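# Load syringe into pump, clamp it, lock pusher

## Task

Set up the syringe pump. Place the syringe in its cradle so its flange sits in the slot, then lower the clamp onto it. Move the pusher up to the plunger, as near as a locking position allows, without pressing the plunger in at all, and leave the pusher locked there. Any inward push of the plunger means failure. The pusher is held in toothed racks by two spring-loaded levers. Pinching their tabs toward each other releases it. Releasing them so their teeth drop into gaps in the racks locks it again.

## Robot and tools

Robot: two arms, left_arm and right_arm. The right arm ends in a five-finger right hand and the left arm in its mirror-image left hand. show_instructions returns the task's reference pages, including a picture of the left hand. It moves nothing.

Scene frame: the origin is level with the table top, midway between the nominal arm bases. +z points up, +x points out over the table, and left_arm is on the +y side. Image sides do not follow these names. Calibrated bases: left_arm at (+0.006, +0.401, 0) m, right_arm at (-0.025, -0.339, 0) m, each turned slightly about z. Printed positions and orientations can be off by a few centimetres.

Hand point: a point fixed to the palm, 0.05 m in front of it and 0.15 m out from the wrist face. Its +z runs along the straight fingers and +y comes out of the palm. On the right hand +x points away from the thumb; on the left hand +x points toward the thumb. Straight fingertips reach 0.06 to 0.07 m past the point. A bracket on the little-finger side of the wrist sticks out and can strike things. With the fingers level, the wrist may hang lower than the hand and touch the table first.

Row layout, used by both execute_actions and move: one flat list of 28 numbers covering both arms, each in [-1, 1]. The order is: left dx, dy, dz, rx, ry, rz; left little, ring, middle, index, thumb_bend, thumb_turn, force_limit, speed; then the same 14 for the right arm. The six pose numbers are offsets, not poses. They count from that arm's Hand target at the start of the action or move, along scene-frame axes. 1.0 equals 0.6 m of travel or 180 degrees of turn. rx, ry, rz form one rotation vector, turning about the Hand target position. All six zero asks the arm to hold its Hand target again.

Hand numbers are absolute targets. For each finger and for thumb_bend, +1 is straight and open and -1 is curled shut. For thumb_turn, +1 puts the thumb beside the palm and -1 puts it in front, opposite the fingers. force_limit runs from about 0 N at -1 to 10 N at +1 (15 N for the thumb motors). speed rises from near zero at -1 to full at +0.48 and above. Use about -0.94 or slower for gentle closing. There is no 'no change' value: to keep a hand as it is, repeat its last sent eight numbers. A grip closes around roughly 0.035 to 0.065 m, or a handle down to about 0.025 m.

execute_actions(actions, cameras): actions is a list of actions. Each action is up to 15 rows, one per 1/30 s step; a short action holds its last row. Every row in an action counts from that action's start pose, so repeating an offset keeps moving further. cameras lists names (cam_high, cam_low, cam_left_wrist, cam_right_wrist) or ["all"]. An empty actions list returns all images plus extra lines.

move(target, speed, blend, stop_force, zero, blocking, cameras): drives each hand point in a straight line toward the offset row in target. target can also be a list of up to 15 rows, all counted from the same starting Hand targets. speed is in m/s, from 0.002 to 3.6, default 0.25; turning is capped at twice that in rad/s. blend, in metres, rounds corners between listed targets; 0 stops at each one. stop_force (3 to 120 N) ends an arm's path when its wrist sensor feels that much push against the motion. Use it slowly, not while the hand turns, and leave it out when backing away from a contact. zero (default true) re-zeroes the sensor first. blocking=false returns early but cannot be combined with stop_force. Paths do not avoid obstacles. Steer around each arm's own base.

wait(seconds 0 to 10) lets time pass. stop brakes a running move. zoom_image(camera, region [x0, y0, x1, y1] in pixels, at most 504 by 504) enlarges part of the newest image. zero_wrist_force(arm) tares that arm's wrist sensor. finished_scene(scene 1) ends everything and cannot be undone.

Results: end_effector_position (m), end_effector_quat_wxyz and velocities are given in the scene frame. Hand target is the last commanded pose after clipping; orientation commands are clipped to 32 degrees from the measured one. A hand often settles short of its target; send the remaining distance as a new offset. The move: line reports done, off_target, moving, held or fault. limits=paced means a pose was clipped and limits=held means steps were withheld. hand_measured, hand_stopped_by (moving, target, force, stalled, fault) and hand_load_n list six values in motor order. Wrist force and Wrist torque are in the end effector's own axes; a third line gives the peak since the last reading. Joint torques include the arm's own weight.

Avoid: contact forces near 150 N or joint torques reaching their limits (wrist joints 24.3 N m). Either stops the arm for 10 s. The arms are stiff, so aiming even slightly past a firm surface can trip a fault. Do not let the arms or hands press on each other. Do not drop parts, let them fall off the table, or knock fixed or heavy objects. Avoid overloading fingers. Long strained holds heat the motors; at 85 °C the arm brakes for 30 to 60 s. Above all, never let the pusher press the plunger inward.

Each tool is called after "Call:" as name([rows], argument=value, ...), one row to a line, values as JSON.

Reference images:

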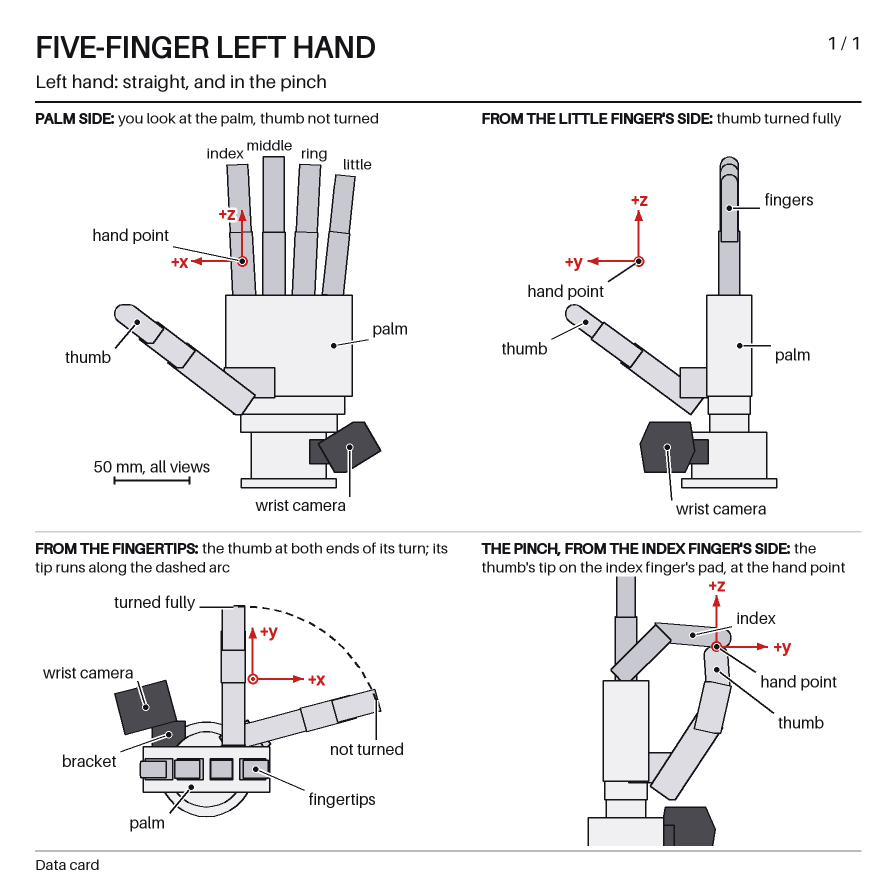

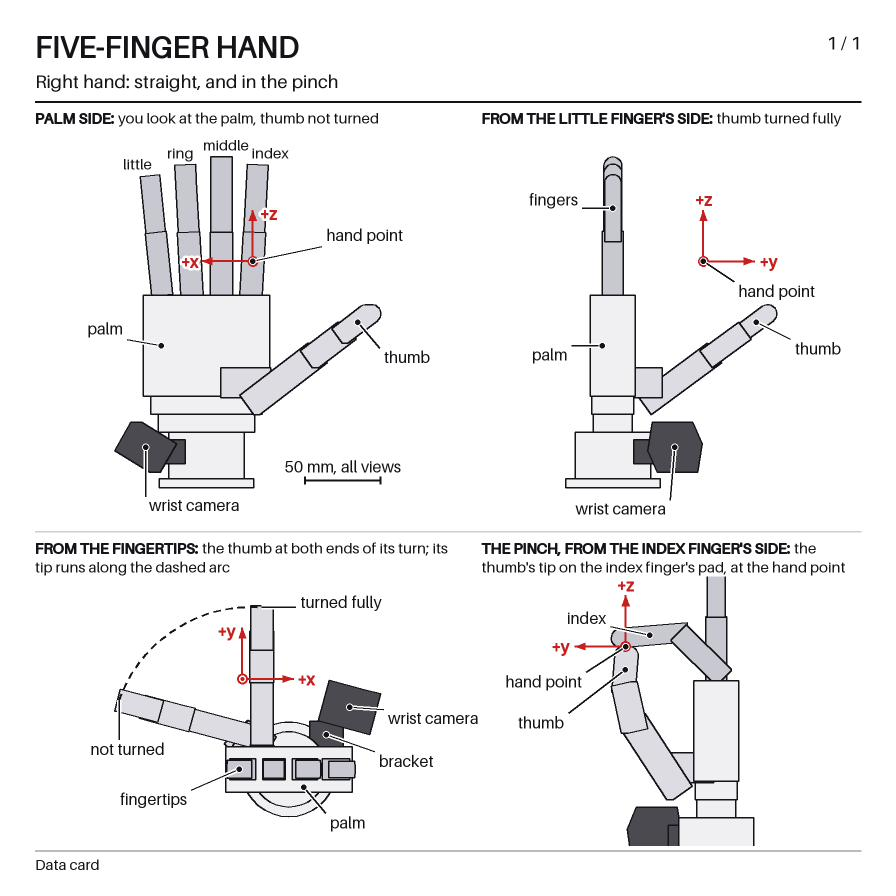

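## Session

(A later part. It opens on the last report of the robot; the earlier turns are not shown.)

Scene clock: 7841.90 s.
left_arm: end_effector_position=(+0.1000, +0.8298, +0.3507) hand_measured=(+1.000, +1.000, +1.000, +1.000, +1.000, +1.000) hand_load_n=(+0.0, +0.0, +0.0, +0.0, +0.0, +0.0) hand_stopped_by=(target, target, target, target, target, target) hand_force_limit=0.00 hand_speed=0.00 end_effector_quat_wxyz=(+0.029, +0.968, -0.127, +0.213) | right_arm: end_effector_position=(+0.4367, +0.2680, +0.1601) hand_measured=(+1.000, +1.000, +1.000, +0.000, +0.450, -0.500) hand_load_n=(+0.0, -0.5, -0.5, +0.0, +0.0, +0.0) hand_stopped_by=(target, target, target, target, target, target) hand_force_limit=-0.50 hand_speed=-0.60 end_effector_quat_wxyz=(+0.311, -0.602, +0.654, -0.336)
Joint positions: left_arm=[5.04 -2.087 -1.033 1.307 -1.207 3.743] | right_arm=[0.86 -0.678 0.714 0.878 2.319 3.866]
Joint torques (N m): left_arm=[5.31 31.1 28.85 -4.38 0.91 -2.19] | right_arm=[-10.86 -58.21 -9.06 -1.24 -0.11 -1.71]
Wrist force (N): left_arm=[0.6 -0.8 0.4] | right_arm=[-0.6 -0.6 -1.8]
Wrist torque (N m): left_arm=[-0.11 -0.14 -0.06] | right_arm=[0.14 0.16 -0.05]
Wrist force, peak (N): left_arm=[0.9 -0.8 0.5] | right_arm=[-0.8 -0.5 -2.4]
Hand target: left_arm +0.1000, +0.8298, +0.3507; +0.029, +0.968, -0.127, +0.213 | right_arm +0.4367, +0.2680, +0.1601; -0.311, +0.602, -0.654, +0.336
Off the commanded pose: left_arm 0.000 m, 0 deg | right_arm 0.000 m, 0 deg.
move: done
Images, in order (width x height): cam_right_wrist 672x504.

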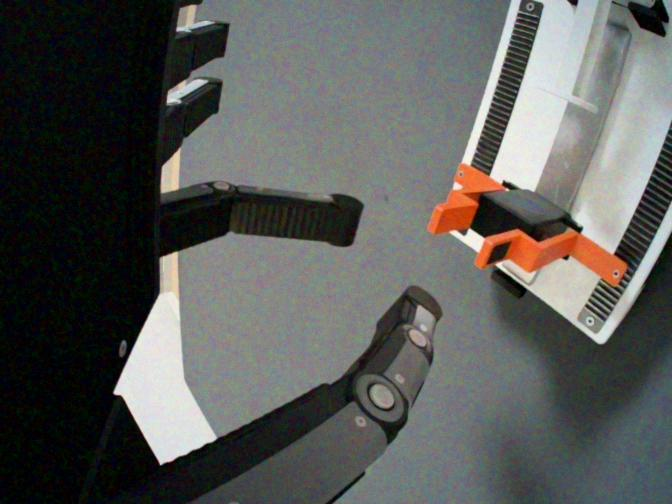

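Call:
move([
  [0,0,0,0,0,0,1,1,1,1,1,1,0,0,-0.004,-0.005,-0.03,0,0,0,1,1,1,0.1,0.65,-0.5,-0.5,-0.6],
], speed=0.04, stop_force=5, cameras=["cam_right_wrist","cam_low"])

Call:
zoom_image(camera="cam_right_wrist", region=[280, 130, 580, 355])

Call:
zoom_image(camera="cam_low", region=[640, 215, 710, 305])

Scene clock: 7892.37 s.
left_arm: end_effector_position=(+0.1000, +0.8298, +0.3507) hand_measured=(+1.000, +1.000, +1.000, +1.000, +1.000, +1.000) hand_load_n=(+0.0, +0.0, +0.0, +0.0, +0.0, +0.0) hand_stopped_by=(target, target, target, target, target, target) hand_force_limit=0.00 hand_speed=0.00 end_effector_quat_wxyz=(+0.029, +0.968, -0.127, +0.213) | right_arm: end_effector_position=(+0.4343, +0.2650, +0.1421) hand_measured=(+1.000, +1.000, +1.000, +0.100, +0.650, -0.500) hand_load_n=(+0.0, -0.5, +0.0, +0.0, +0.0, +0.0) hand_stopped_by=(target, target, target, target, target, target) hand_force_limit=-0.50 hand_speed=-0.60 end_effector_quat_wxyz=(+0.311, -0.602, +0.654, -0.336)
Joint positions: left_arm=[5.04 -2.087 -1.033 1.307 -1.207 3.743] | right_arm=[0.86 -0.688 0.777 0.824 2.319 3.866]
Joint torques (N m): left_arm=[4.09 31.45 29.2 -4.44 0.69 -2.18] | right_arm=[10.94 -58.59 -8.29 -1.59 -0.7 -1.67]
Wrist force (N): left_arm=[0.5 -0.7 0.3] | right_arm=[-0.7 -0.4 -2.3]
Wrist torque (N m): left_arm=[-0.09 -0.13 -0.06] | right_arm=[0.19 0.18 -0.05]
Wrist force, peak (N): left_arm=[1.0 -0.9 0.2] | right_arm=[-0.8 -0.8 -2.5]
Hand target: left_arm +0.1000, +0.8298, +0.3507; +0.029, +0.968, -0.127, +0.213 | right_arm +0.4343, +0.2650, +0.1421; -0.311, +0.602, -0.654, +0.336
Off the commanded pose: left_arm 0.000 m, 0 deg | right_arm 0.000 m, 0 deg.
move: done
Images, in order (width x height): cam_low 896x504, cam_right_wrist 672x504.

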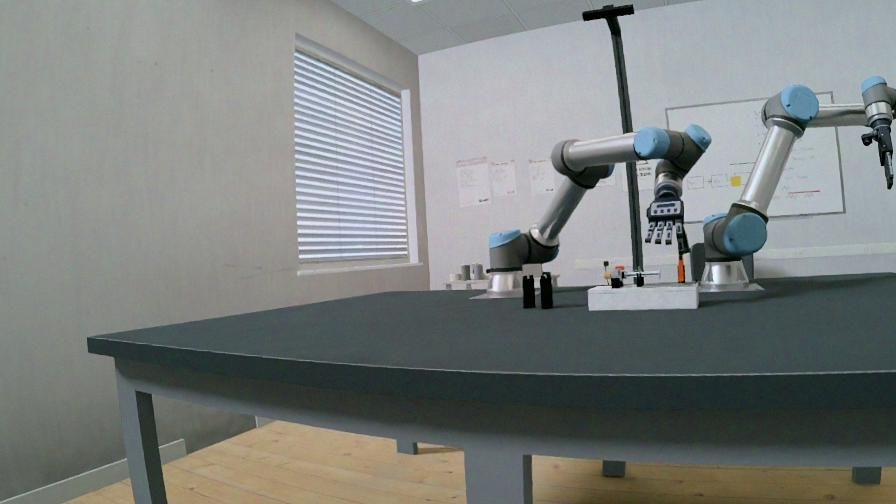

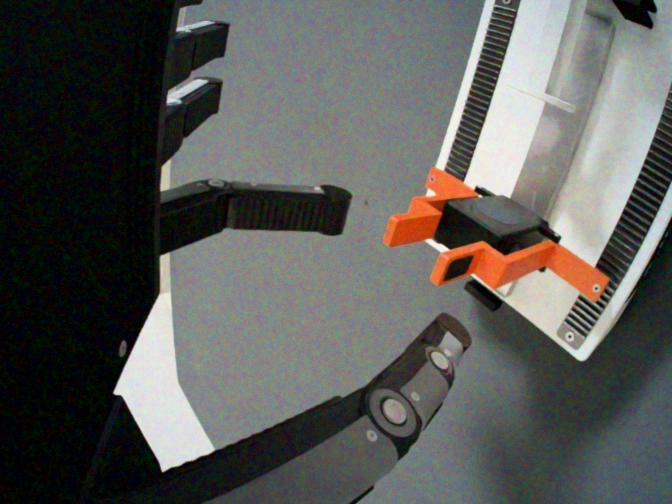

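Scaled by 1.680 from the camera's 672x504 image, which has a finer 960x720 frame.

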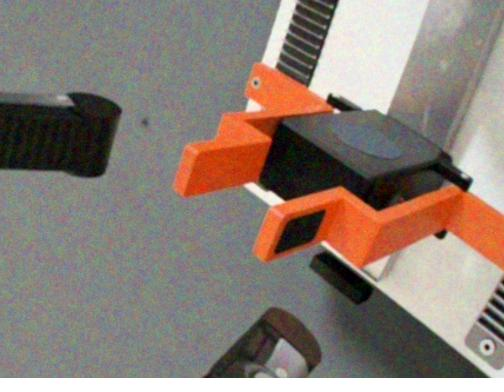

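Scaled by 5.600 from the camera's 896x504 image, which has a finer 1280x720 frame.

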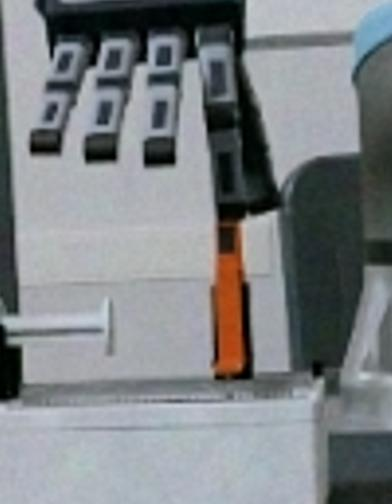

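Call:
move([
  [0,0,0,0,0,0,1,1,1,1,1,1,0,0,0,-0.002,-0.01,0,0,0,1,1,1,0.1,0.65,-0.66,-0.5,-0.6],
], speed=0.03, stop_force=5, cameras=["cam_right_wrist","cam_low"])

Call:
zoom_image(camera="cam_right_wrist", region=[280, 130, 580, 355])

Call:
zoom_image(camera="cam_low", region=[655, 235, 705, 285])

Scene clock: 7927.27 s.
left_arm: end_effector_position=(+0.1000, +0.8298, +0.3507) hand_measured=(+1.000, +1.000, +1.000, +1.000, +1.000, +1.000) hand_load_n=(-0.5, +0.0, +0.0, +0.0, +0.0, +0.0) hand_stopped_by=(target, target, target, target, target, target) hand_force_limit=0.00 hand_speed=0.00 end_effector_quat_wxyz=(+0.029, +0.968, -0.127, +0.213) | right_arm: end_effector_position=(+0.4343, +0.2638, +0.1361) hand_measured=(+1.000, +1.000, +1.000, +0.100, +0.650, -0.660) hand_load_n=(+0.0, +0.0, +0.0, +0.0, +0.0, +0.0) hand_stopped_by=(target, target, target, target, target, target) hand_force_limit=-0.50 hand_speed=-0.60 end_effector_quat_wxyz=(+0.311, -0.602, +0.654, -0.336)
Joint positions: left_arm=[5.04 -2.087 -1.033 1.307 -1.207 3.743] | right_arm=[0.859 -0.689 0.796 0.807 2.318 3.865]
Joint torques (N m): left_arm=[2.68 31.5 28.55 -4.3 0.27 -2.31] | right_arm=[-11.5 -58.7 -8.45 -1.57 -0.88 -1.73]
Wrist force (N): left_arm=[0.3 -0.7 -0.2] | right_arm=[-0.6 -0.5 -2.1]
Wrist torque (N m): left_arm=[-0.07 -0.09 -0.09] | right_arm=[0.17 0.15 -0.05]
Wrist force, peak (N): left_arm=[0.8 -0.9 0.4] | right_arm=[-0.7 -0.9 -2.4]
Hand target: left_arm +0.1000, +0.8298, +0.3507; +0.029, +0.968, -0.127, +0.213 | right_arm +0.4343, +0.2638, +0.1361; -0.311, +0.602, -0.654, +0.336
Off the commanded pose: left_arm 0.000 m, 0 deg | right_arm 0.000 m, 0 deg.
move: done
Images, in order (width x height): cam_low 896x504, cam_right_wrist 672x504.

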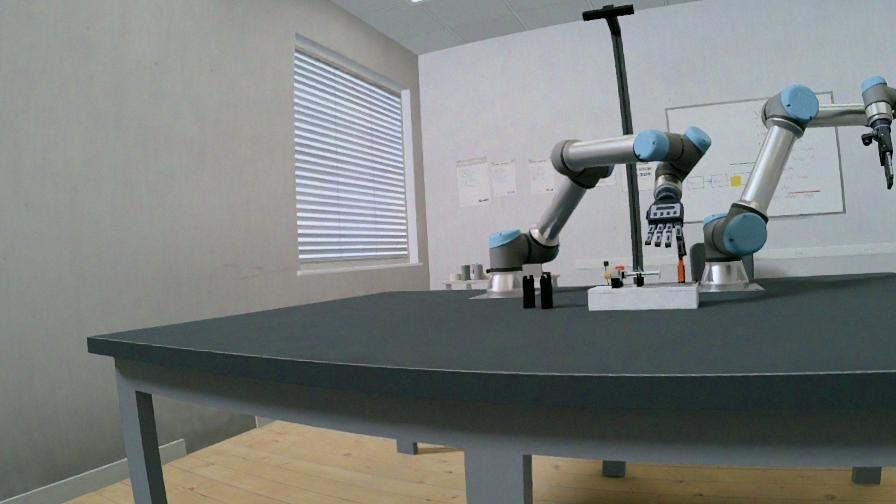

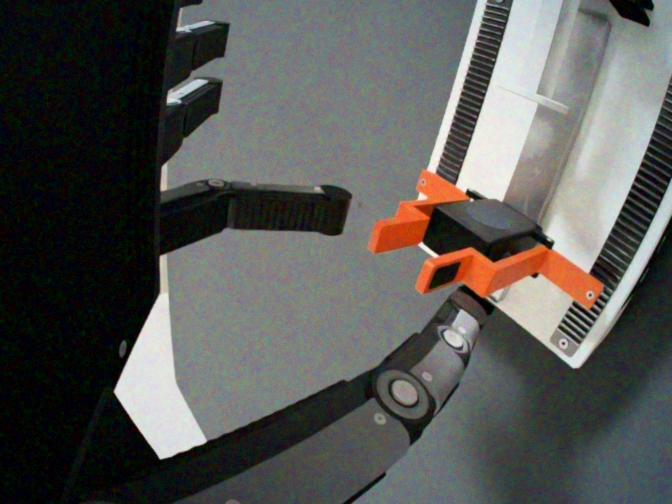

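Scaled by 1.680 from the camera's 672x504 image, which has a finer 960x720 frame.

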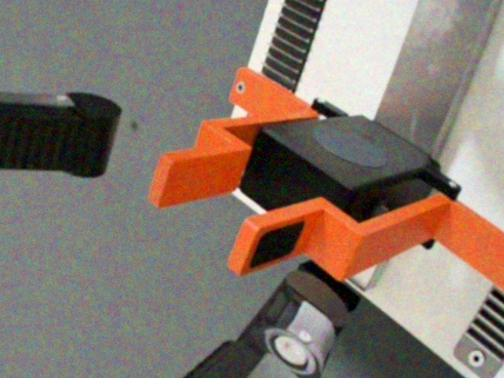

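Scaled by 10.080 from the camera's 896x504 image, which has a finer 1280x720 frame.

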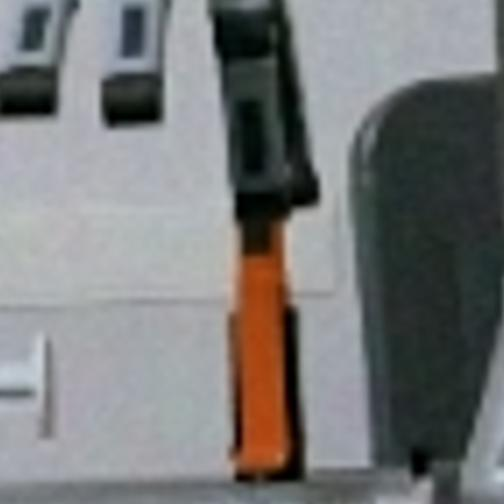

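Call:
move([
  [0,0,0,0,0,0,1,1,1,1,1,1,0,0,0,0,-0.0185,0,0,0,1,1,1,0.1,0.65,-0.66,-0.5,-0.6],
], speed=0.02, stop_force=4, cameras=["cam_right_wrist","cam_low"])

Call:
zoom_image(camera="cam_right_wrist", region=[280, 130, 580, 355])

Call:
zoom_image(camera="cam_low", region=[655, 235, 705, 285])

Scene clock: 7966.40 s.
left_arm: end_effector_position=(+0.1000, +0.8298, +0.3507) hand_measured=(+1.000, +1.000, +1.000, +1.000, +1.000, +1.000) hand_load_n=(+0.0, +0.0, +0.0, +0.0, +0.0, +0.0) hand_stopped_by=(target, target, target, target, target, target) hand_force_limit=0.00 hand_speed=0.00 end_effector_quat_wxyz=(+0.029, +0.968, -0.127, +0.213) | right_arm: end_effector_position=(+0.4343, +0.2638, +0.1250) hand_measured=(+1.000, +1.000, +1.000, +0.100, +0.650, -0.660) hand_load_n=(+0.0, +0.0, +0.0, +0.0, +0.0, +0.0) hand_stopped_by=(target, target, target, target, target, target) hand_force_limit=-0.50 hand_speed=-0.60 end_effector_quat_wxyz=(+0.311, -0.602, +0.654, -0.336)
Joint positions: left_arm=[5.04 -2.087 -1.033 1.307 -1.207 3.743] | right_arm=[0.859 -0.685 0.816 0.782 2.318 3.865]
Joint torques (N m): left_arm=[1.96 31.46 29.15 -4.37 0.12 -2.25] | right_arm=[-9.52 -37.69 -8.11 -1.48 0.31 0.57]
Wrist force (N): left_arm=[0.4 -0.5 0.2] | right_arm=[-1.0 -0.5 -1.7]
Wrist torque (N m): left_arm=[-0.06 -0.10 -0.08] | right_arm=[0.16 0.21 -0.08]
Wrist force, peak (N): left_arm=[1.0 -1.0 0.3] | right_arm=[-1.2 -0.7 -2.3]
Hand target: left_arm +0.1000, +0.8298, +0.3507; +0.029, +0.968, -0.127, +0.213 | right_arm +0.4343, +0.2638, +0.1250; -0.311, +0.602, -0.654, +0.336
Off the commanded pose: left_arm 0.000 m, 0 deg | right_arm 0.000 m, 0 deg.
move: done
Images, in order (width x height): cam_low 896x504, cam_right_wrist 672x504.

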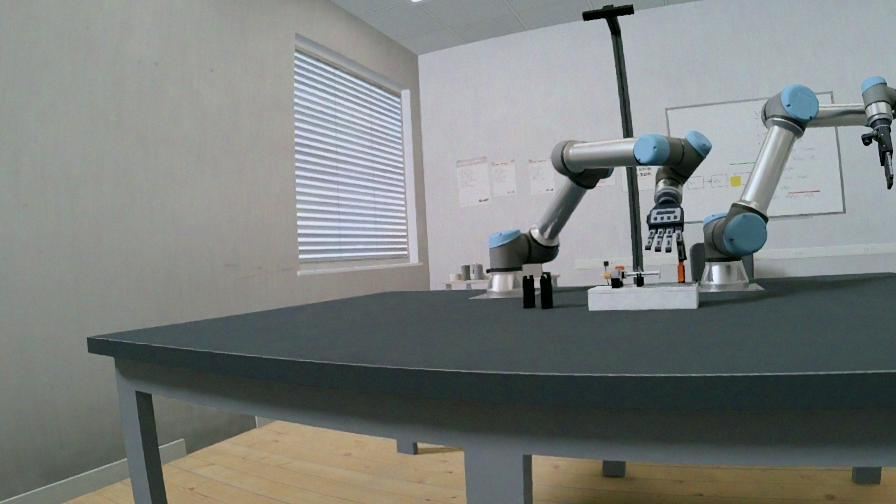

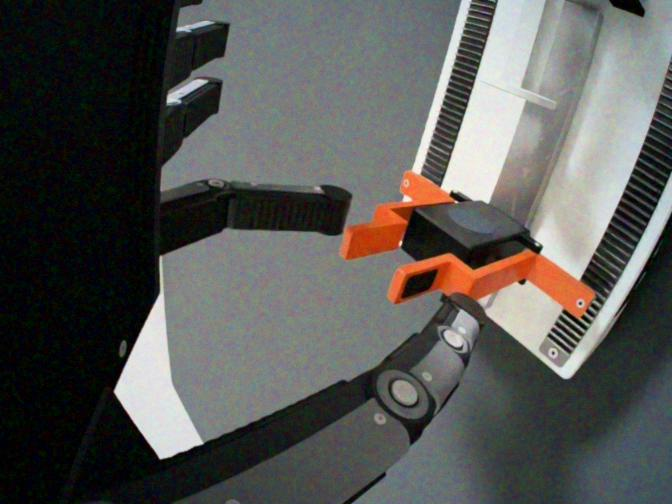

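Scaled by 1.680 from the camera's 672x504 image, which has a finer 960x720 frame.

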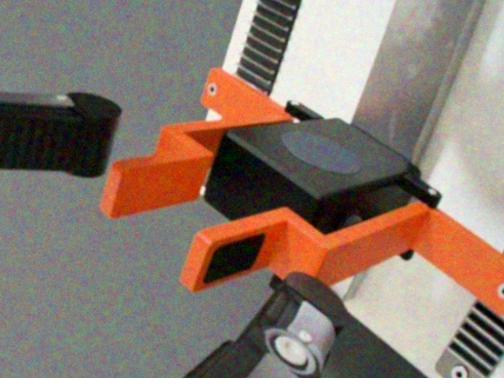

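Scaled by 10.080 from the camera's 896x504 image, which has a finer 1280x720 frame.

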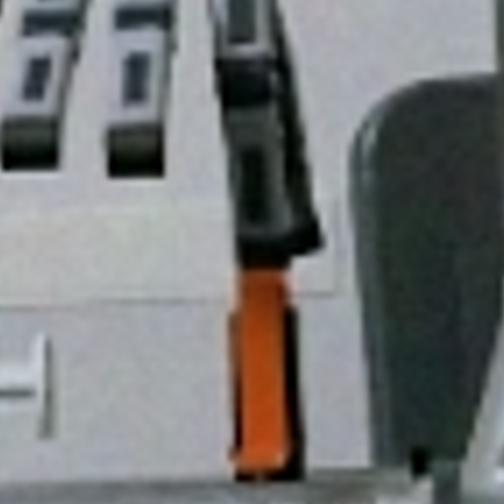

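Call:
execute_actions([
  [[0,0,0,0,0,0,1,1,1,1,1,1,0,0,0,0,0,0,0,0,1,1,1,-0.25,0.4,-0.66,-0.5,-0.9]],
])

Call:
wait(seconds=4, cameras=["cam_right_wrist"])

Call:
zoom_image(camera="cam_right_wrist", region=[280, 130, 580, 355])

Scene clock: 7984.80 s.
left_arm: end_effector_position=(+0.1000, +0.8298, +0.3507) hand_measured=(+1.000, +1.000, +1.000, +1.000, +1.000, +1.000) hand_load_n=(+0.0, +0.0, +0.0, +0.0, +0.0, +0.0) hand_stopped_by=(target, target, target, target, target, target) hand_force_limit=0.00 hand_speed=0.00 end_effector_quat_wxyz=(+0.029, +0.968, -0.127, +0.213) | right_arm: end_effector_position=(+0.4343, +0.2638, +0.1250) hand_measured=(+1.000, +1.000, +1.000, -0.122, +0.504, -0.660) hand_load_n=(+0.0, +0.0, +0.0, +4.5, +4.5, +0.0) hand_stopped_by=(target, target, target, force, force, target) hand_force_limit=-0.50 hand_speed=-0.90 end_effector_quat_wxyz=(+0.311, -0.602, +0.654, -0.336)
Joint positions: left_arm=[5.04 -2.087 -1.033 1.307 -1.207 3.743] | right_arm=[0.859 -0.685 0.816 0.782 2.318 3.865]
Joint torques (N m): left_arm=[1.31 32.25 29.71 -4.16 -0.15 -2.22] | right_arm=[-7.84 -39.41 -9.39 -0.01 0.19 -1.68]
Wrist force (N): left_arm=[0.8 -1.0 0.1] | right_arm=[-1.5 0.4 -1.3]
Wrist torque (N m): left_arm=[-0.12 -0.17 -0.04] | right_arm=[0.20 0.18 -0.06]
Wrist force, peak (N): left_arm=[0.8 -1.0 0.1] | right_arm=[-0.8 -0.8 -2.5]
Hand target: left_arm +0.1000, +0.8298, +0.3507; +0.029, +0.968, -0.127, +0.213 | right_arm +0.4343, +0.2638, +0.1250; -0.311, +0.602, -0.654, +0.336
Off the commanded pose: left_arm 0.000 m, 0 deg | right_arm 0.000 m, 0 deg.

Scene clock: 7988.80 s.
left_arm: end_effector_position=(+0.1000, +0.8298, +0.3507) hand_measured=(+1.000, +1.000, +1.000, +1.000, +1.000, +1.000) hand_load_n=(+0.0, +0.0, +0.0, +0.0, -0.5, +0.0) hand_stopped_by=(target, target, target, target, target, target) hand_force_limit=0.00 hand_speed=0.00 end_effector_quat_wxyz=(+0.029, +0.968, -0.127, +0.213) | right_arm: end_effector_position=(+0.4343, +0.2638, +0.1250) hand_measured=(+1.000, +1.000, +1.000, -0.122, +0.504, -0.660) hand_load_n=(+0.0, +0.0, +0.0, +4.5, +4.5, +0.0) hand_stopped_by=(target, target, target, force, force, target) hand_force_limit=-0.50 hand_speed=-0.90 end_effector_quat_wxyz=(+0.311, -0.602, +0.654, -0.336)
Joint positions: left_arm=[5.04 -2.087 -1.033 1.307 -1.207 3.743] | right_arm=[0.859 -0.685 0.816 0.782 2.318 3.865]
Joint torques (N m): left_arm=[0.72 32.36 28.39 -4.35 -0.2 -2.09] | right_arm=[-1.84 -51.25 -12.91 3.49 0.47 -1.77]
Wrist force (N): left_arm=[0.6 -0.6 0.0] | right_arm=[-1.4 0.6 -1.1]
Wrist torque (N m): left_arm=[-0.05 -0.16 -0.06] | right_arm=[0.22 0.19 -0.05]
Wrist force, peak (N): left_arm=[0.9 -1.0 0.2] | right_arm=[-1.9 0.6 -1.3]
Hand target: left_arm +0.1000, +0.8298, +0.3507; +0.029, +0.968, -0.127, +0.213 | right_arm +0.4343, +0.2638, +0.1250; -0.311, +0.602, -0.654, +0.336
Off the commanded pose: left_arm 0.000 m, 0 deg | right_arm 0.000 m, 0 deg.
wait: 4.00 s; at rest by 0.17 s
Images, in order (width x height): cam_right_wrist 672x504.

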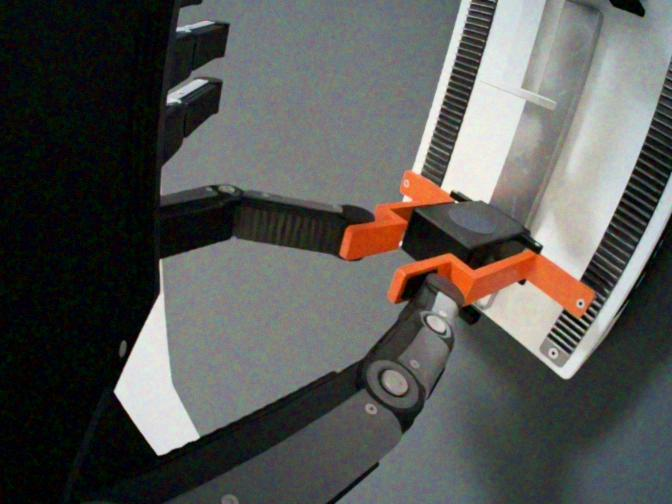

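Scaled by 1.680 from the camera's 672x504 image, which has a finer 960x720 frame.

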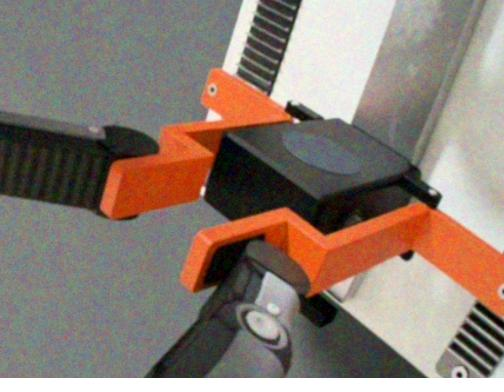

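Call:
execute_actions([
  [[0,0,0,0,0,0,1,1,1,1,1,1,0,0,0,0,0,0,0,0,1,1,1,-0.24,0.39,-0.66,0.3,-0.9]],
])

Call:
wait(seconds=3, cameras=["cam_right_wrist"])

Call:
zoom_image(camera="cam_right_wrist", region=[280, 130, 580, 355])

Scene clock: 7997.67 s.
left_arm: end_effector_position=(+0.1000, +0.8298, +0.3507) hand_measured=(+1.000, +1.000, +1.000, +1.000, +1.000, +1.000) hand_load_n=(+0.0, +0.0, +0.0, +0.0, +0.0, +0.0) hand_stopped_by=(target, target, target, target, target, target) hand_force_limit=0.00 hand_speed=0.00 end_effector_quat_wxyz=(+0.029, +0.968, -0.127, +0.213) | right_arm: end_effector_position=(+0.4343, +0.2638, +0.1250) hand_measured=(+1.000, +1.000, +1.000, -0.166, +0.394, -0.660) hand_load_n=(+0.0, -0.5, +0.0, +6.5, +7.5, +1.0) hand_stopped_by=(target, target, target, force, target, target) hand_force_limit=0.30 hand_speed=-0.90 end_effector_quat_wxyz=(+0.311, -0.602, +0.654, -0.336)
Joint positions: left_arm=[5.04 -2.087 -1.033 1.307 -1.207 3.743] | right_arm=[0.859 -0.685 0.816 0.782 2.318 3.865]
Joint torques (N m): left_arm=[-0.29 32.32 28.06 -4.26 0.01 -2.19] | right_arm=[4.71 -56.99 -16.83 3.73 0.44 -1.69]
Wrist force (N): left_arm=[0.7 -0.5 -0.1] | right_arm=[-1.4 1.6 -1.7]
Wrist torque (N m): left_arm=[-0.03 -0.16 -0.07] | right_arm=[0.25 0.14 -0.02]
Wrist force, peak (N): left_arm=[0.8 -1.0 0.1] | right_arm=[-1.9 2.1 -1.7]
Hand target: left_arm +0.1000, +0.8298, +0.3507; +0.029, +0.968, -0.127, +0.213 | right_arm +0.4343, +0.2638, +0.1250; -0.311, +0.602, -0.654, +0.336
Off the commanded pose: left_arm 0.000 m, 0 deg | right_arm 0.000 m, 0 deg.

Scene clock: 8000.67 s.
left_arm: end_effector_position=(+0.1000, +0.8298, +0.3507) hand_measured=(+1.000, +1.000, +1.000, +1.000, +1.000, +1.000) hand_load_n=(+0.0, +0.0, +0.0, +0.0, +0.0, +0.0) hand_stopped_by=(target, target, target, target, target, target) hand_force_limit=0.00 hand_speed=0.00 end_effector_quat_wxyz=(+0.029, +0.968, -0.127, +0.213) | right_arm: end_effector_position=(+0.4343, +0.2638, +0.1250) hand_measured=(+1.000, +1.000, +1.000, -0.166, +0.394, -0.660) hand_load_n=(+0.0, +0.0, +0.0, +6.5, +8.0, +0.5) hand_stopped_by=(target, target, target, force, target, target) hand_force_limit=0.30 hand_speed=-0.90 end_effector_quat_wxyz=(+0.311, -0.602, +0.654, -0.336)
Joint positions: left_arm=[5.04 -2.087 -1.033 1.307 -1.207 3.743] | right_arm=[0.859 -0.685 0.816 0.782 2.318 3.865]
Joint torques (N m): left_arm=[-0.46 31.9 28.19 -4.12 -0.17 -2.15] | right_arm=[9.32 -57.85 -19.9 3.75 0.39 -1.43]
Wrist force (N): left_arm=[0.4 -0.8 0.2] | right_arm=[-1.8 1.5 -1.5]
Wrist torque (N m): left_arm=[-0.11 -0.11 -0.06] | right_arm=[0.22 0.19 -0.04]
Wrist force, peak (N): left_arm=[1.0 -1.0 0.3] | right_arm=[-1.9 1.5 -2.0]
Hand target: left_arm +0.1000, +0.8298, +0.3507; +0.029, +0.968, -0.127, +0.213 | right_arm +0.4343, +0.2638, +0.1250; -0.311, +0.602, -0.654, +0.336
Off the commanded pose: left_arm 0.000 m, 0 deg | right_arm 0.000 m, 0 deg.
wait: 3.00 s; at rest by 0.17 s
Images, in order (width x height): cam_right_wrist 672x504.

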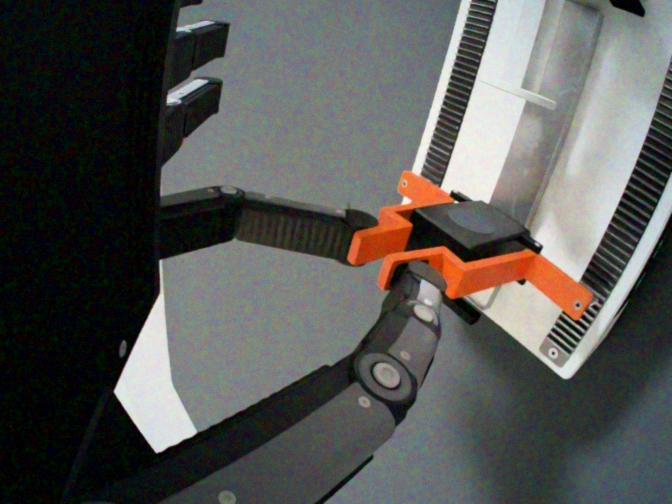

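Scaled by 1.680 from the camera's 672x504 image, which has a finer 960x720 frame.

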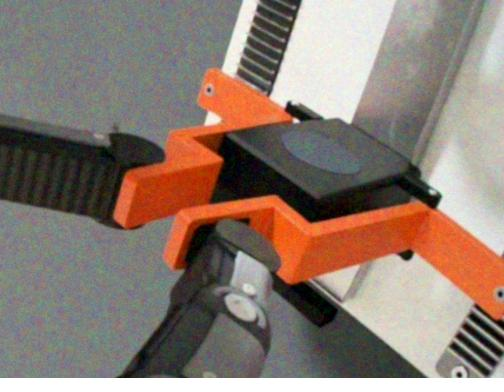

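Call:
execute_actions([
  [[0,0,0,0,0,0,1,1,1,1,1,1,0,0,0,0,0,0,0,0,1,1,1,-0.25,0.36,-0.66,0.5,-0.9]],
])

Call:
wait(seconds=2, cameras=["cam_right_wrist","cam_low"])

Call:
zoom_image(camera="cam_right_wrist", region=[280, 130, 580, 355])

Call:
zoom_image(camera="cam_low", region=[655, 235, 705, 285])

Scene clock: 8019.80 s.
left_arm: end_effector_position=(+0.1000, +0.8298, +0.3507) hand_measured=(+1.000, +1.000, +1.000, +1.000, +1.000, +1.000) hand_load_n=(+0.0, +0.0, +0.0, +0.0, +0.0, +0.0) hand_stopped_by=(target, target, target, target, target, target) hand_force_limit=0.00 hand_speed=0.00 end_effector_quat_wxyz=(+0.029, +0.968, -0.127, +0.213) | right_arm: end_effector_position=(+0.4342, +0.2638, +0.1250) hand_measured=(+1.000, +1.000, +1.000, -0.192, +0.380, -0.660) hand_load_n=(+0.0, +0.0, +0.0, +7.0, +10.5, +0.5) hand_stopped_by=(target, target, target, force, force, target) hand_force_limit=0.50 hand_speed=-0.90 end_effector_quat_wxyz=(+0.311, -0.602, +0.654, -0.336)
Joint positions: left_arm=[5.04 -2.087 -1.033 1.307 -1.207 3.743] | right_arm=[0.859 -0.685 0.816 0.782 2.318 3.865]
Joint torques (N m): left_arm=[-0.83 31.51 28.59 -4.19 -0.08 -2.13] | right_arm=[6.6 -57.81 -24.59 3.56 0.4 -1.51]
Wrist force (N): left_arm=[0.6 -0.8 0.2] | right_arm=[-1.3 2.6 -2.9]
Wrist torque (N m): left_arm=[-0.08 -0.15 -0.05] | right_arm=[0.27 0.18 -0.04]
Wrist force, peak (N): left_arm=[0.8 -0.9 0.1] | right_arm=[-1.2 3.4 -2.5]
Hand target: left_arm +0.1000, +0.8298, +0.3507; +0.029, +0.968, -0.127, +0.213 | right_arm +0.4343, +0.2638, +0.1250; -0.311, +0.602, -0.654, +0.336
Off the commanded pose: left_arm 0.000 m, 0 deg | right_arm 0.000 m, 0 deg.

Scene clock: 8021.80 s.
left_arm: end_effector_position=(+0.1000, +0.8298, +0.3507) hand_measured=(+1.000, +1.000, +1.000, +1.000, +1.000, +1.000) hand_load_n=(+0.0, +0.0, +0.0, +0.0, +0.0, +0.0) hand_stopped_by=(target, target, target, target, target, target) hand_force_limit=0.00 hand_speed=0.00 end_effector_quat_wxyz=(+0.029, +0.968, -0.127, +0.213) | right_arm: end_effector_position=(+0.4342, +0.2638, +0.1250) hand_measured=(+1.000, +1.000, +1.000, -0.192, +0.380, -0.660) hand_load_n=(+0.0, +0.0, +0.0, +7.5, +10.5, +0.5) hand_stopped_by=(target, target, target, force, force, target) hand_force_limit=0.50 hand_speed=-0.90 end_effector_quat_wxyz=(+0.311, -0.602, +0.654, -0.336)
Joint positions: left_arm=[5.04 -2.087 -1.033 1.307 -1.207 3.743] | right_arm=[0.859 -0.685 0.816 0.782 2.318 3.865]
Joint torques (N m): left_arm=[-2.41 31.89 28.17 -4.13 -0.27 -2.33] | right_arm=[-7.61 -58.01 -26.08 3.67 0.46 -1.39]
Wrist force (N): left_arm=[0.3 -0.7 0.4] | right_arm=[-1.1 2.7 -2.8]
Wrist torque (N m): left_arm=[-0.10 -0.09 -0.08] | right_arm=[0.28 0.17 -0.02]
Wrist force, peak (N): left_arm=[0.7 -1.3 0.2] | right_arm=[-1.3 3.0 -2.6]
Hand target: left_arm +0.1000, +0.8298, +0.3507; +0.029, +0.968, -0.127, +0.213 | right_arm +0.4343, +0.2638, +0.1250; -0.311, +0.602, -0.654, +0.336
Off the commanded pose: left_arm 0.000 m, 0 deg | right_arm 0.000 m, 0 deg.
wait: 2.00 s; at rest by 0.17 s
Images, in order (width x height): cam_low 896x504, cam_right_wrist 672x504.

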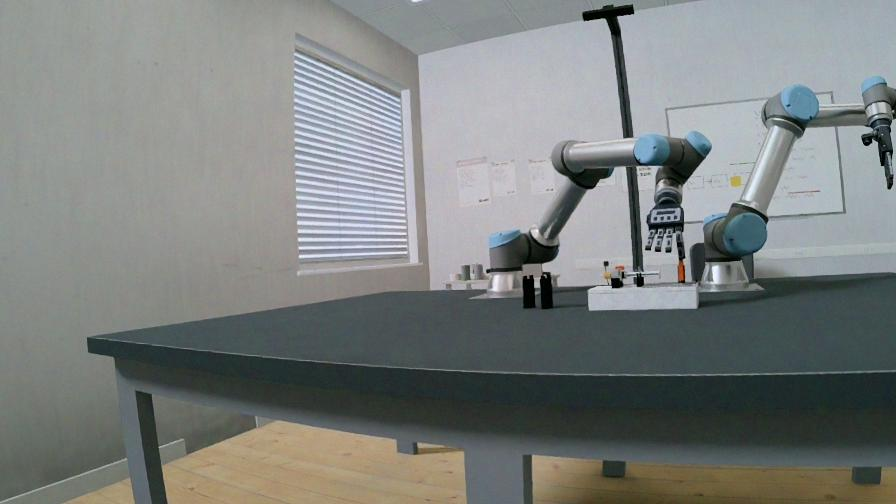

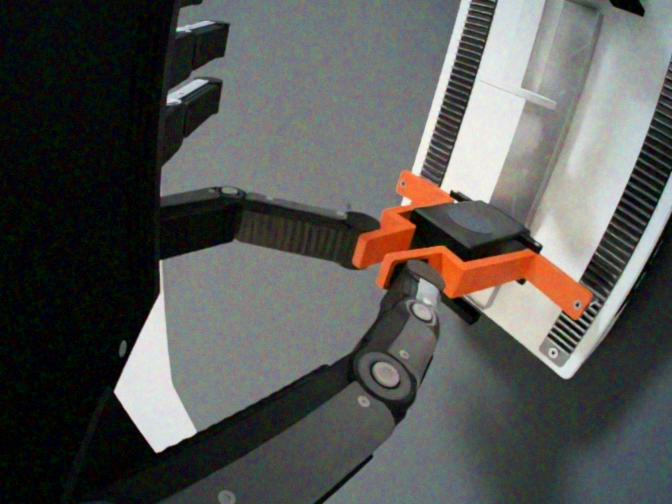

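Scaled by 1.680 from the camera's 672x504 image, which has a finer 960x720 frame.

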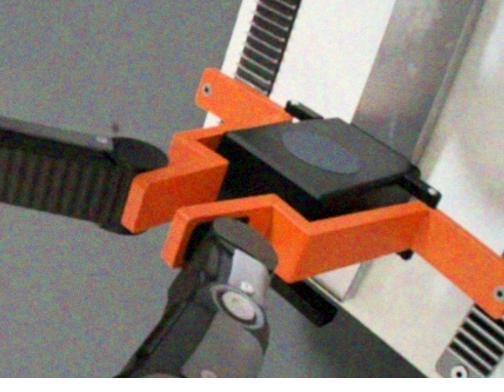

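Scaled by 10.080 from the camera's 896x504 image, which has a finer 1280x720 frame.

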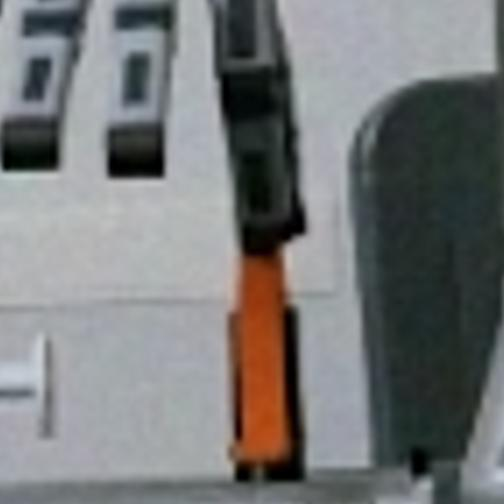

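Call:
move([
  [0,0,0,0,0,0,1,1,1,1,1,1,0,0,-0.0007,-0.0083,0,0,0,0,1,1,1,-0.25,0.36,-0.66,0.5,-0.9],
], speed=0.01, stop_force=8, cameras=["cam_right_wrist","cam_low"])

Call:
zoom_image(camera="cam_right_wrist", region=[340, 130, 640, 355])

Call:
zoom_image(camera="cam_low", region=[655, 235, 705, 285])

Scene clock: 8042.63 s.
left_arm: end_effector_position=(+0.1000, +0.8298, +0.3507) hand_measured=(+1.000, +1.000, +1.000, +1.000, +1.000, +1.000) hand_load_n=(+0.0, +0.0, +0.0, +0.0, +0.0, +0.0) hand_stopped_by=(target, target, target, target, target, target) hand_force_limit=0.00 hand_speed=0.00 end_effector_quat_wxyz=(+0.029, +0.968, -0.127, +0.213) | right_arm: end_effector_position=(+0.4338, +0.2588, +0.1250) hand_measured=(+1.000, +1.000, +1.000, -0.192, +0.380, -0.660) hand_load_n=(+0.0, +0.0, +0.0, +7.5, +9.5, +1.0) hand_stopped_by=(target, target, target, force, force, target) hand_force_limit=0.50 hand_speed=-0.90 end_effector_quat_wxyz=(+0.311, -0.602, +0.654, -0.336)
Joint positions: left_arm=[5.04 -2.087 -1.033 1.307 -1.207 3.743] | right_arm=[0.855 -0.701 0.845 0.766 2.316 3.86]
Joint torques (N m): left_arm=[-3.37 31.98 28.85 -4.1 -0.28 -2.27] | right_arm=[-12.05 -58.43 -9.64 -1.25 -0.07 -1.78]
Wrist force (N): left_arm=[0.6 -0.7 -0.1] | right_arm=[-2.8 2.4 -2.1]
Wrist torque (N m): left_arm=[-0.06 -0.15 -0.07] | right_arm=[0.28 0.20 -0.03]
Wrist force, peak (N): left_arm=[0.7 -0.9 0.4] | right_arm=[-2.8 2.7 -2.3]
Hand target: left_arm +0.1000, +0.8298, +0.3507; +0.029, +0.968, -0.127, +0.213 | right_arm +0.4338, +0.2588, +0.1250; -0.311, +0.602, -0.654, +0.336
Off the commanded pose: left_arm 0.000 m, 0 deg | right_arm 0.000 m, 0 deg.
move: done
Images, in order (width x height): cam_low 896x504, cam_right_wrist 672x504.

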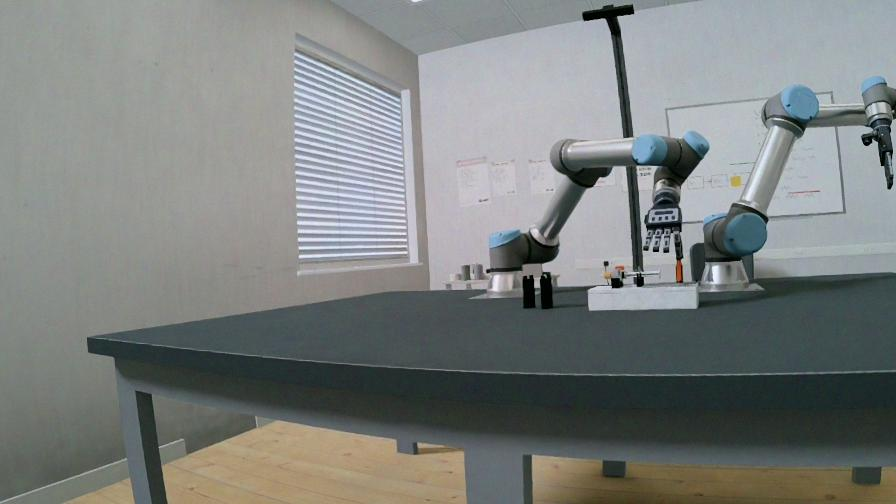

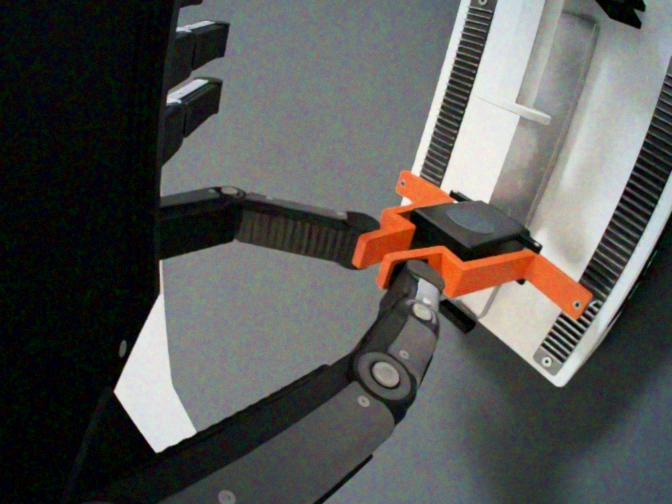

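Scaled by 1.680 from the camera's 672x504 image, which has a finer 960x720 frame.

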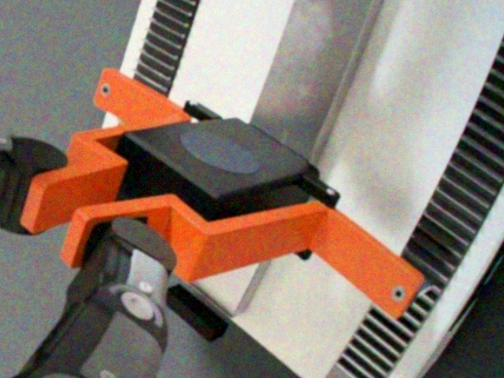

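Scaled by 10.080 from the camera's 896x504 image, which has a finer 1280x720 frame.

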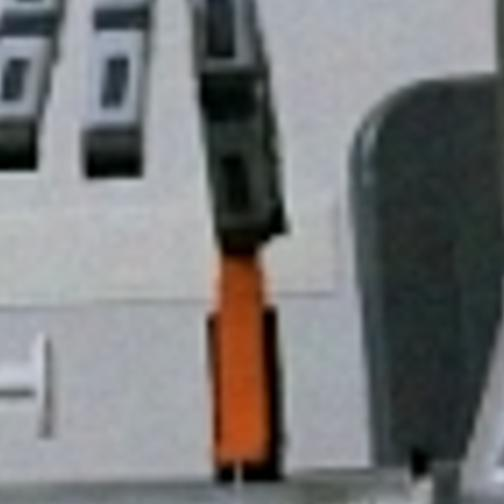

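Call:
move([
  [0,0,0,0,0,0,1,1,1,1,1,1,0,0,-0.0035,-0.0433,0,0,0,0,1,1,1,-0.25,0.36,-0.66,0.5,-0.9],
], speed=0.015, stop_force=8, cameras=["cam_right_wrist","cam_low"])

Call:
zoom_image(camera="cam_right_wrist", region=[340, 130, 640, 355])

Call:
zoom_image(camera="cam_low", region=[645, 235, 695, 285])

Scene clock: 8061.13 s.
left_arm: end_effector_position=(+0.1000, +0.8298, +0.3507) hand_measured=(+1.000, +1.000, +1.000, +1.000, +1.000, +1.000) hand_load_n=(+0.0, +0.0, +0.0, +0.0, +0.0, +0.0) hand_stopped_by=(target, target, target, target, target, target) hand_force_limit=0.00 hand_speed=0.00 end_effector_quat_wxyz=(+0.029, +0.968, -0.127, +0.213) | right_arm: end_effector_position=(+0.4317, +0.2328, +0.1250) hand_measured=(+1.000, +1.000, +1.000, -0.192, +0.380, -0.660) hand_load_n=(+0.0, +0.0, +0.0, +8.0, +8.5, +1.0) hand_stopped_by=(target, target, target, force, force, target) hand_force_limit=0.50 hand_speed=-0.90 end_effector_quat_wxyz=(+0.311, -0.602, +0.654, -0.336)
Joint positions: left_arm=[5.04 -2.087 -1.033 1.307 -1.207 3.743] | right_arm=[0.831 -0.777 0.979 0.691 2.301 3.835]
Joint torques (N m): left_arm=[-3.9 31.75 28.4 -4.09 -0.12 -2.2] | right_arm=[-12.24 -57.69 -9.41 -1.23 -0.4 -1.74]
Wrist force (N): left_arm=[0.8 -0.4 0.1] | right_arm=[-2.8 1.8 -0.4]
Wrist torque (N m): left_arm=[-0.04 -0.18 -0.06] | right_arm=[0.21 0.19 -0.04]
Wrist force, peak (N): left_arm=[1.0 -0.9 -0.1] | right_arm=[-2.7 2.5 -2.4]
Hand target: left_arm +0.1000, +0.8298, +0.3507; +0.029, +0.968, -0.127, +0.213 | right_arm +0.4317, +0.2328, +0.1250; -0.311, +0.602, -0.654, +0.336
Off the commanded pose: left_arm 0.000 m, 0 deg | right_arm 0.000 m, 0 deg.
move: done
Images, in order (width x height): cam_low 896x504, cam_right_wrist 672x504.

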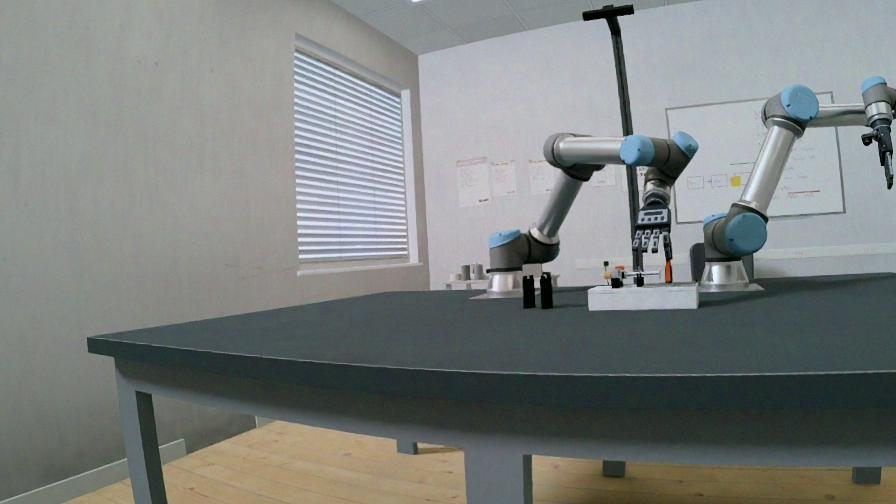

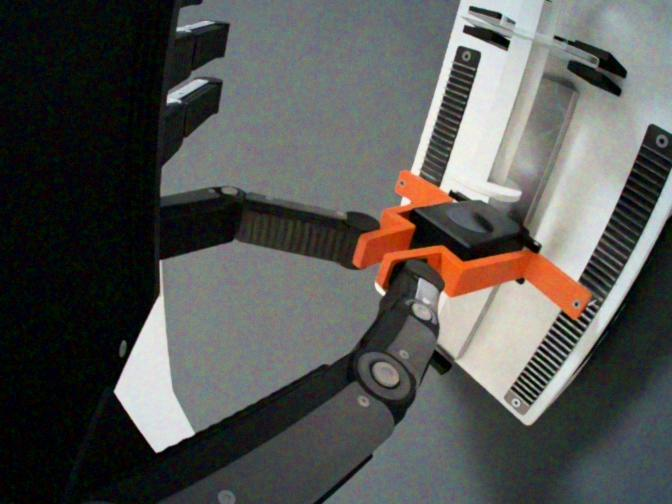

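Scaled by 1.680 from the camera's 672x504 image, which has a finer 960x720 frame.

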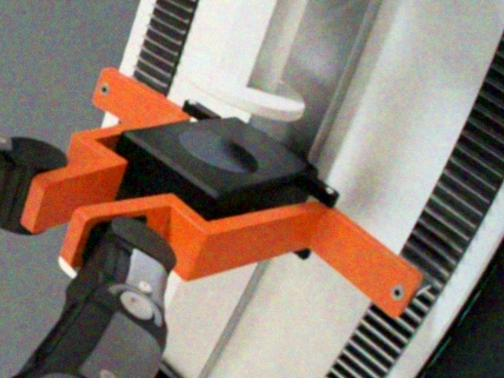

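Scaled by 10.080 from the camera's 896x504 image, which has a finer 1280x720 frame.

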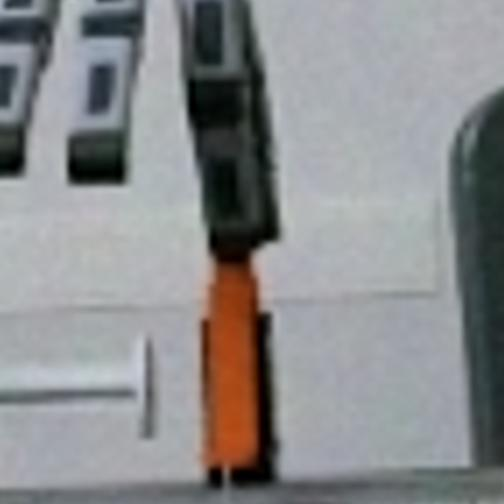

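Call:
zoom_image(camera="cam_right_wrist", region=[500, 280, 620, 410])

Call:
zoom_image(camera="cam_right_wrist", region=[570, 120, 672, 320])

Call:
zoom_image(camera="cam_right_wrist", region=[395, 35, 495, 215])

Scaled by 3.877 from the camera's 672x504 image, which has a finer 960x720 frame.

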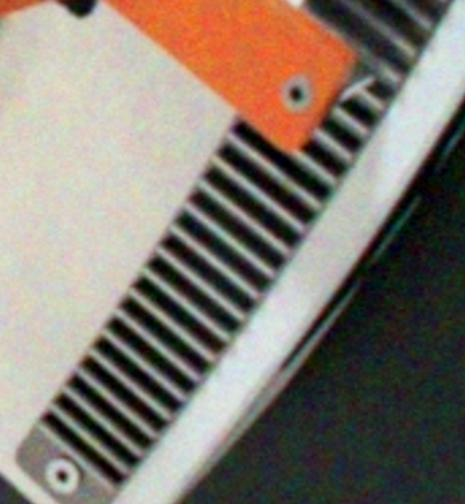

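Scaled by 2.520 from the camera's 672x504 image, which has a finer 960x720 frame.

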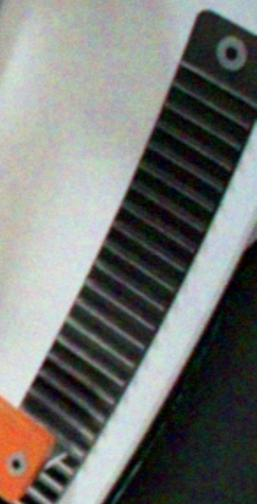

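Scaled by 2.800 from the camera's 672x504 image, which has a finer 960x720 frame.

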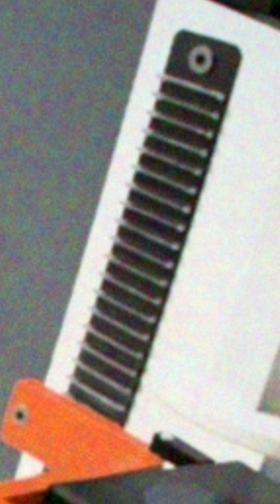

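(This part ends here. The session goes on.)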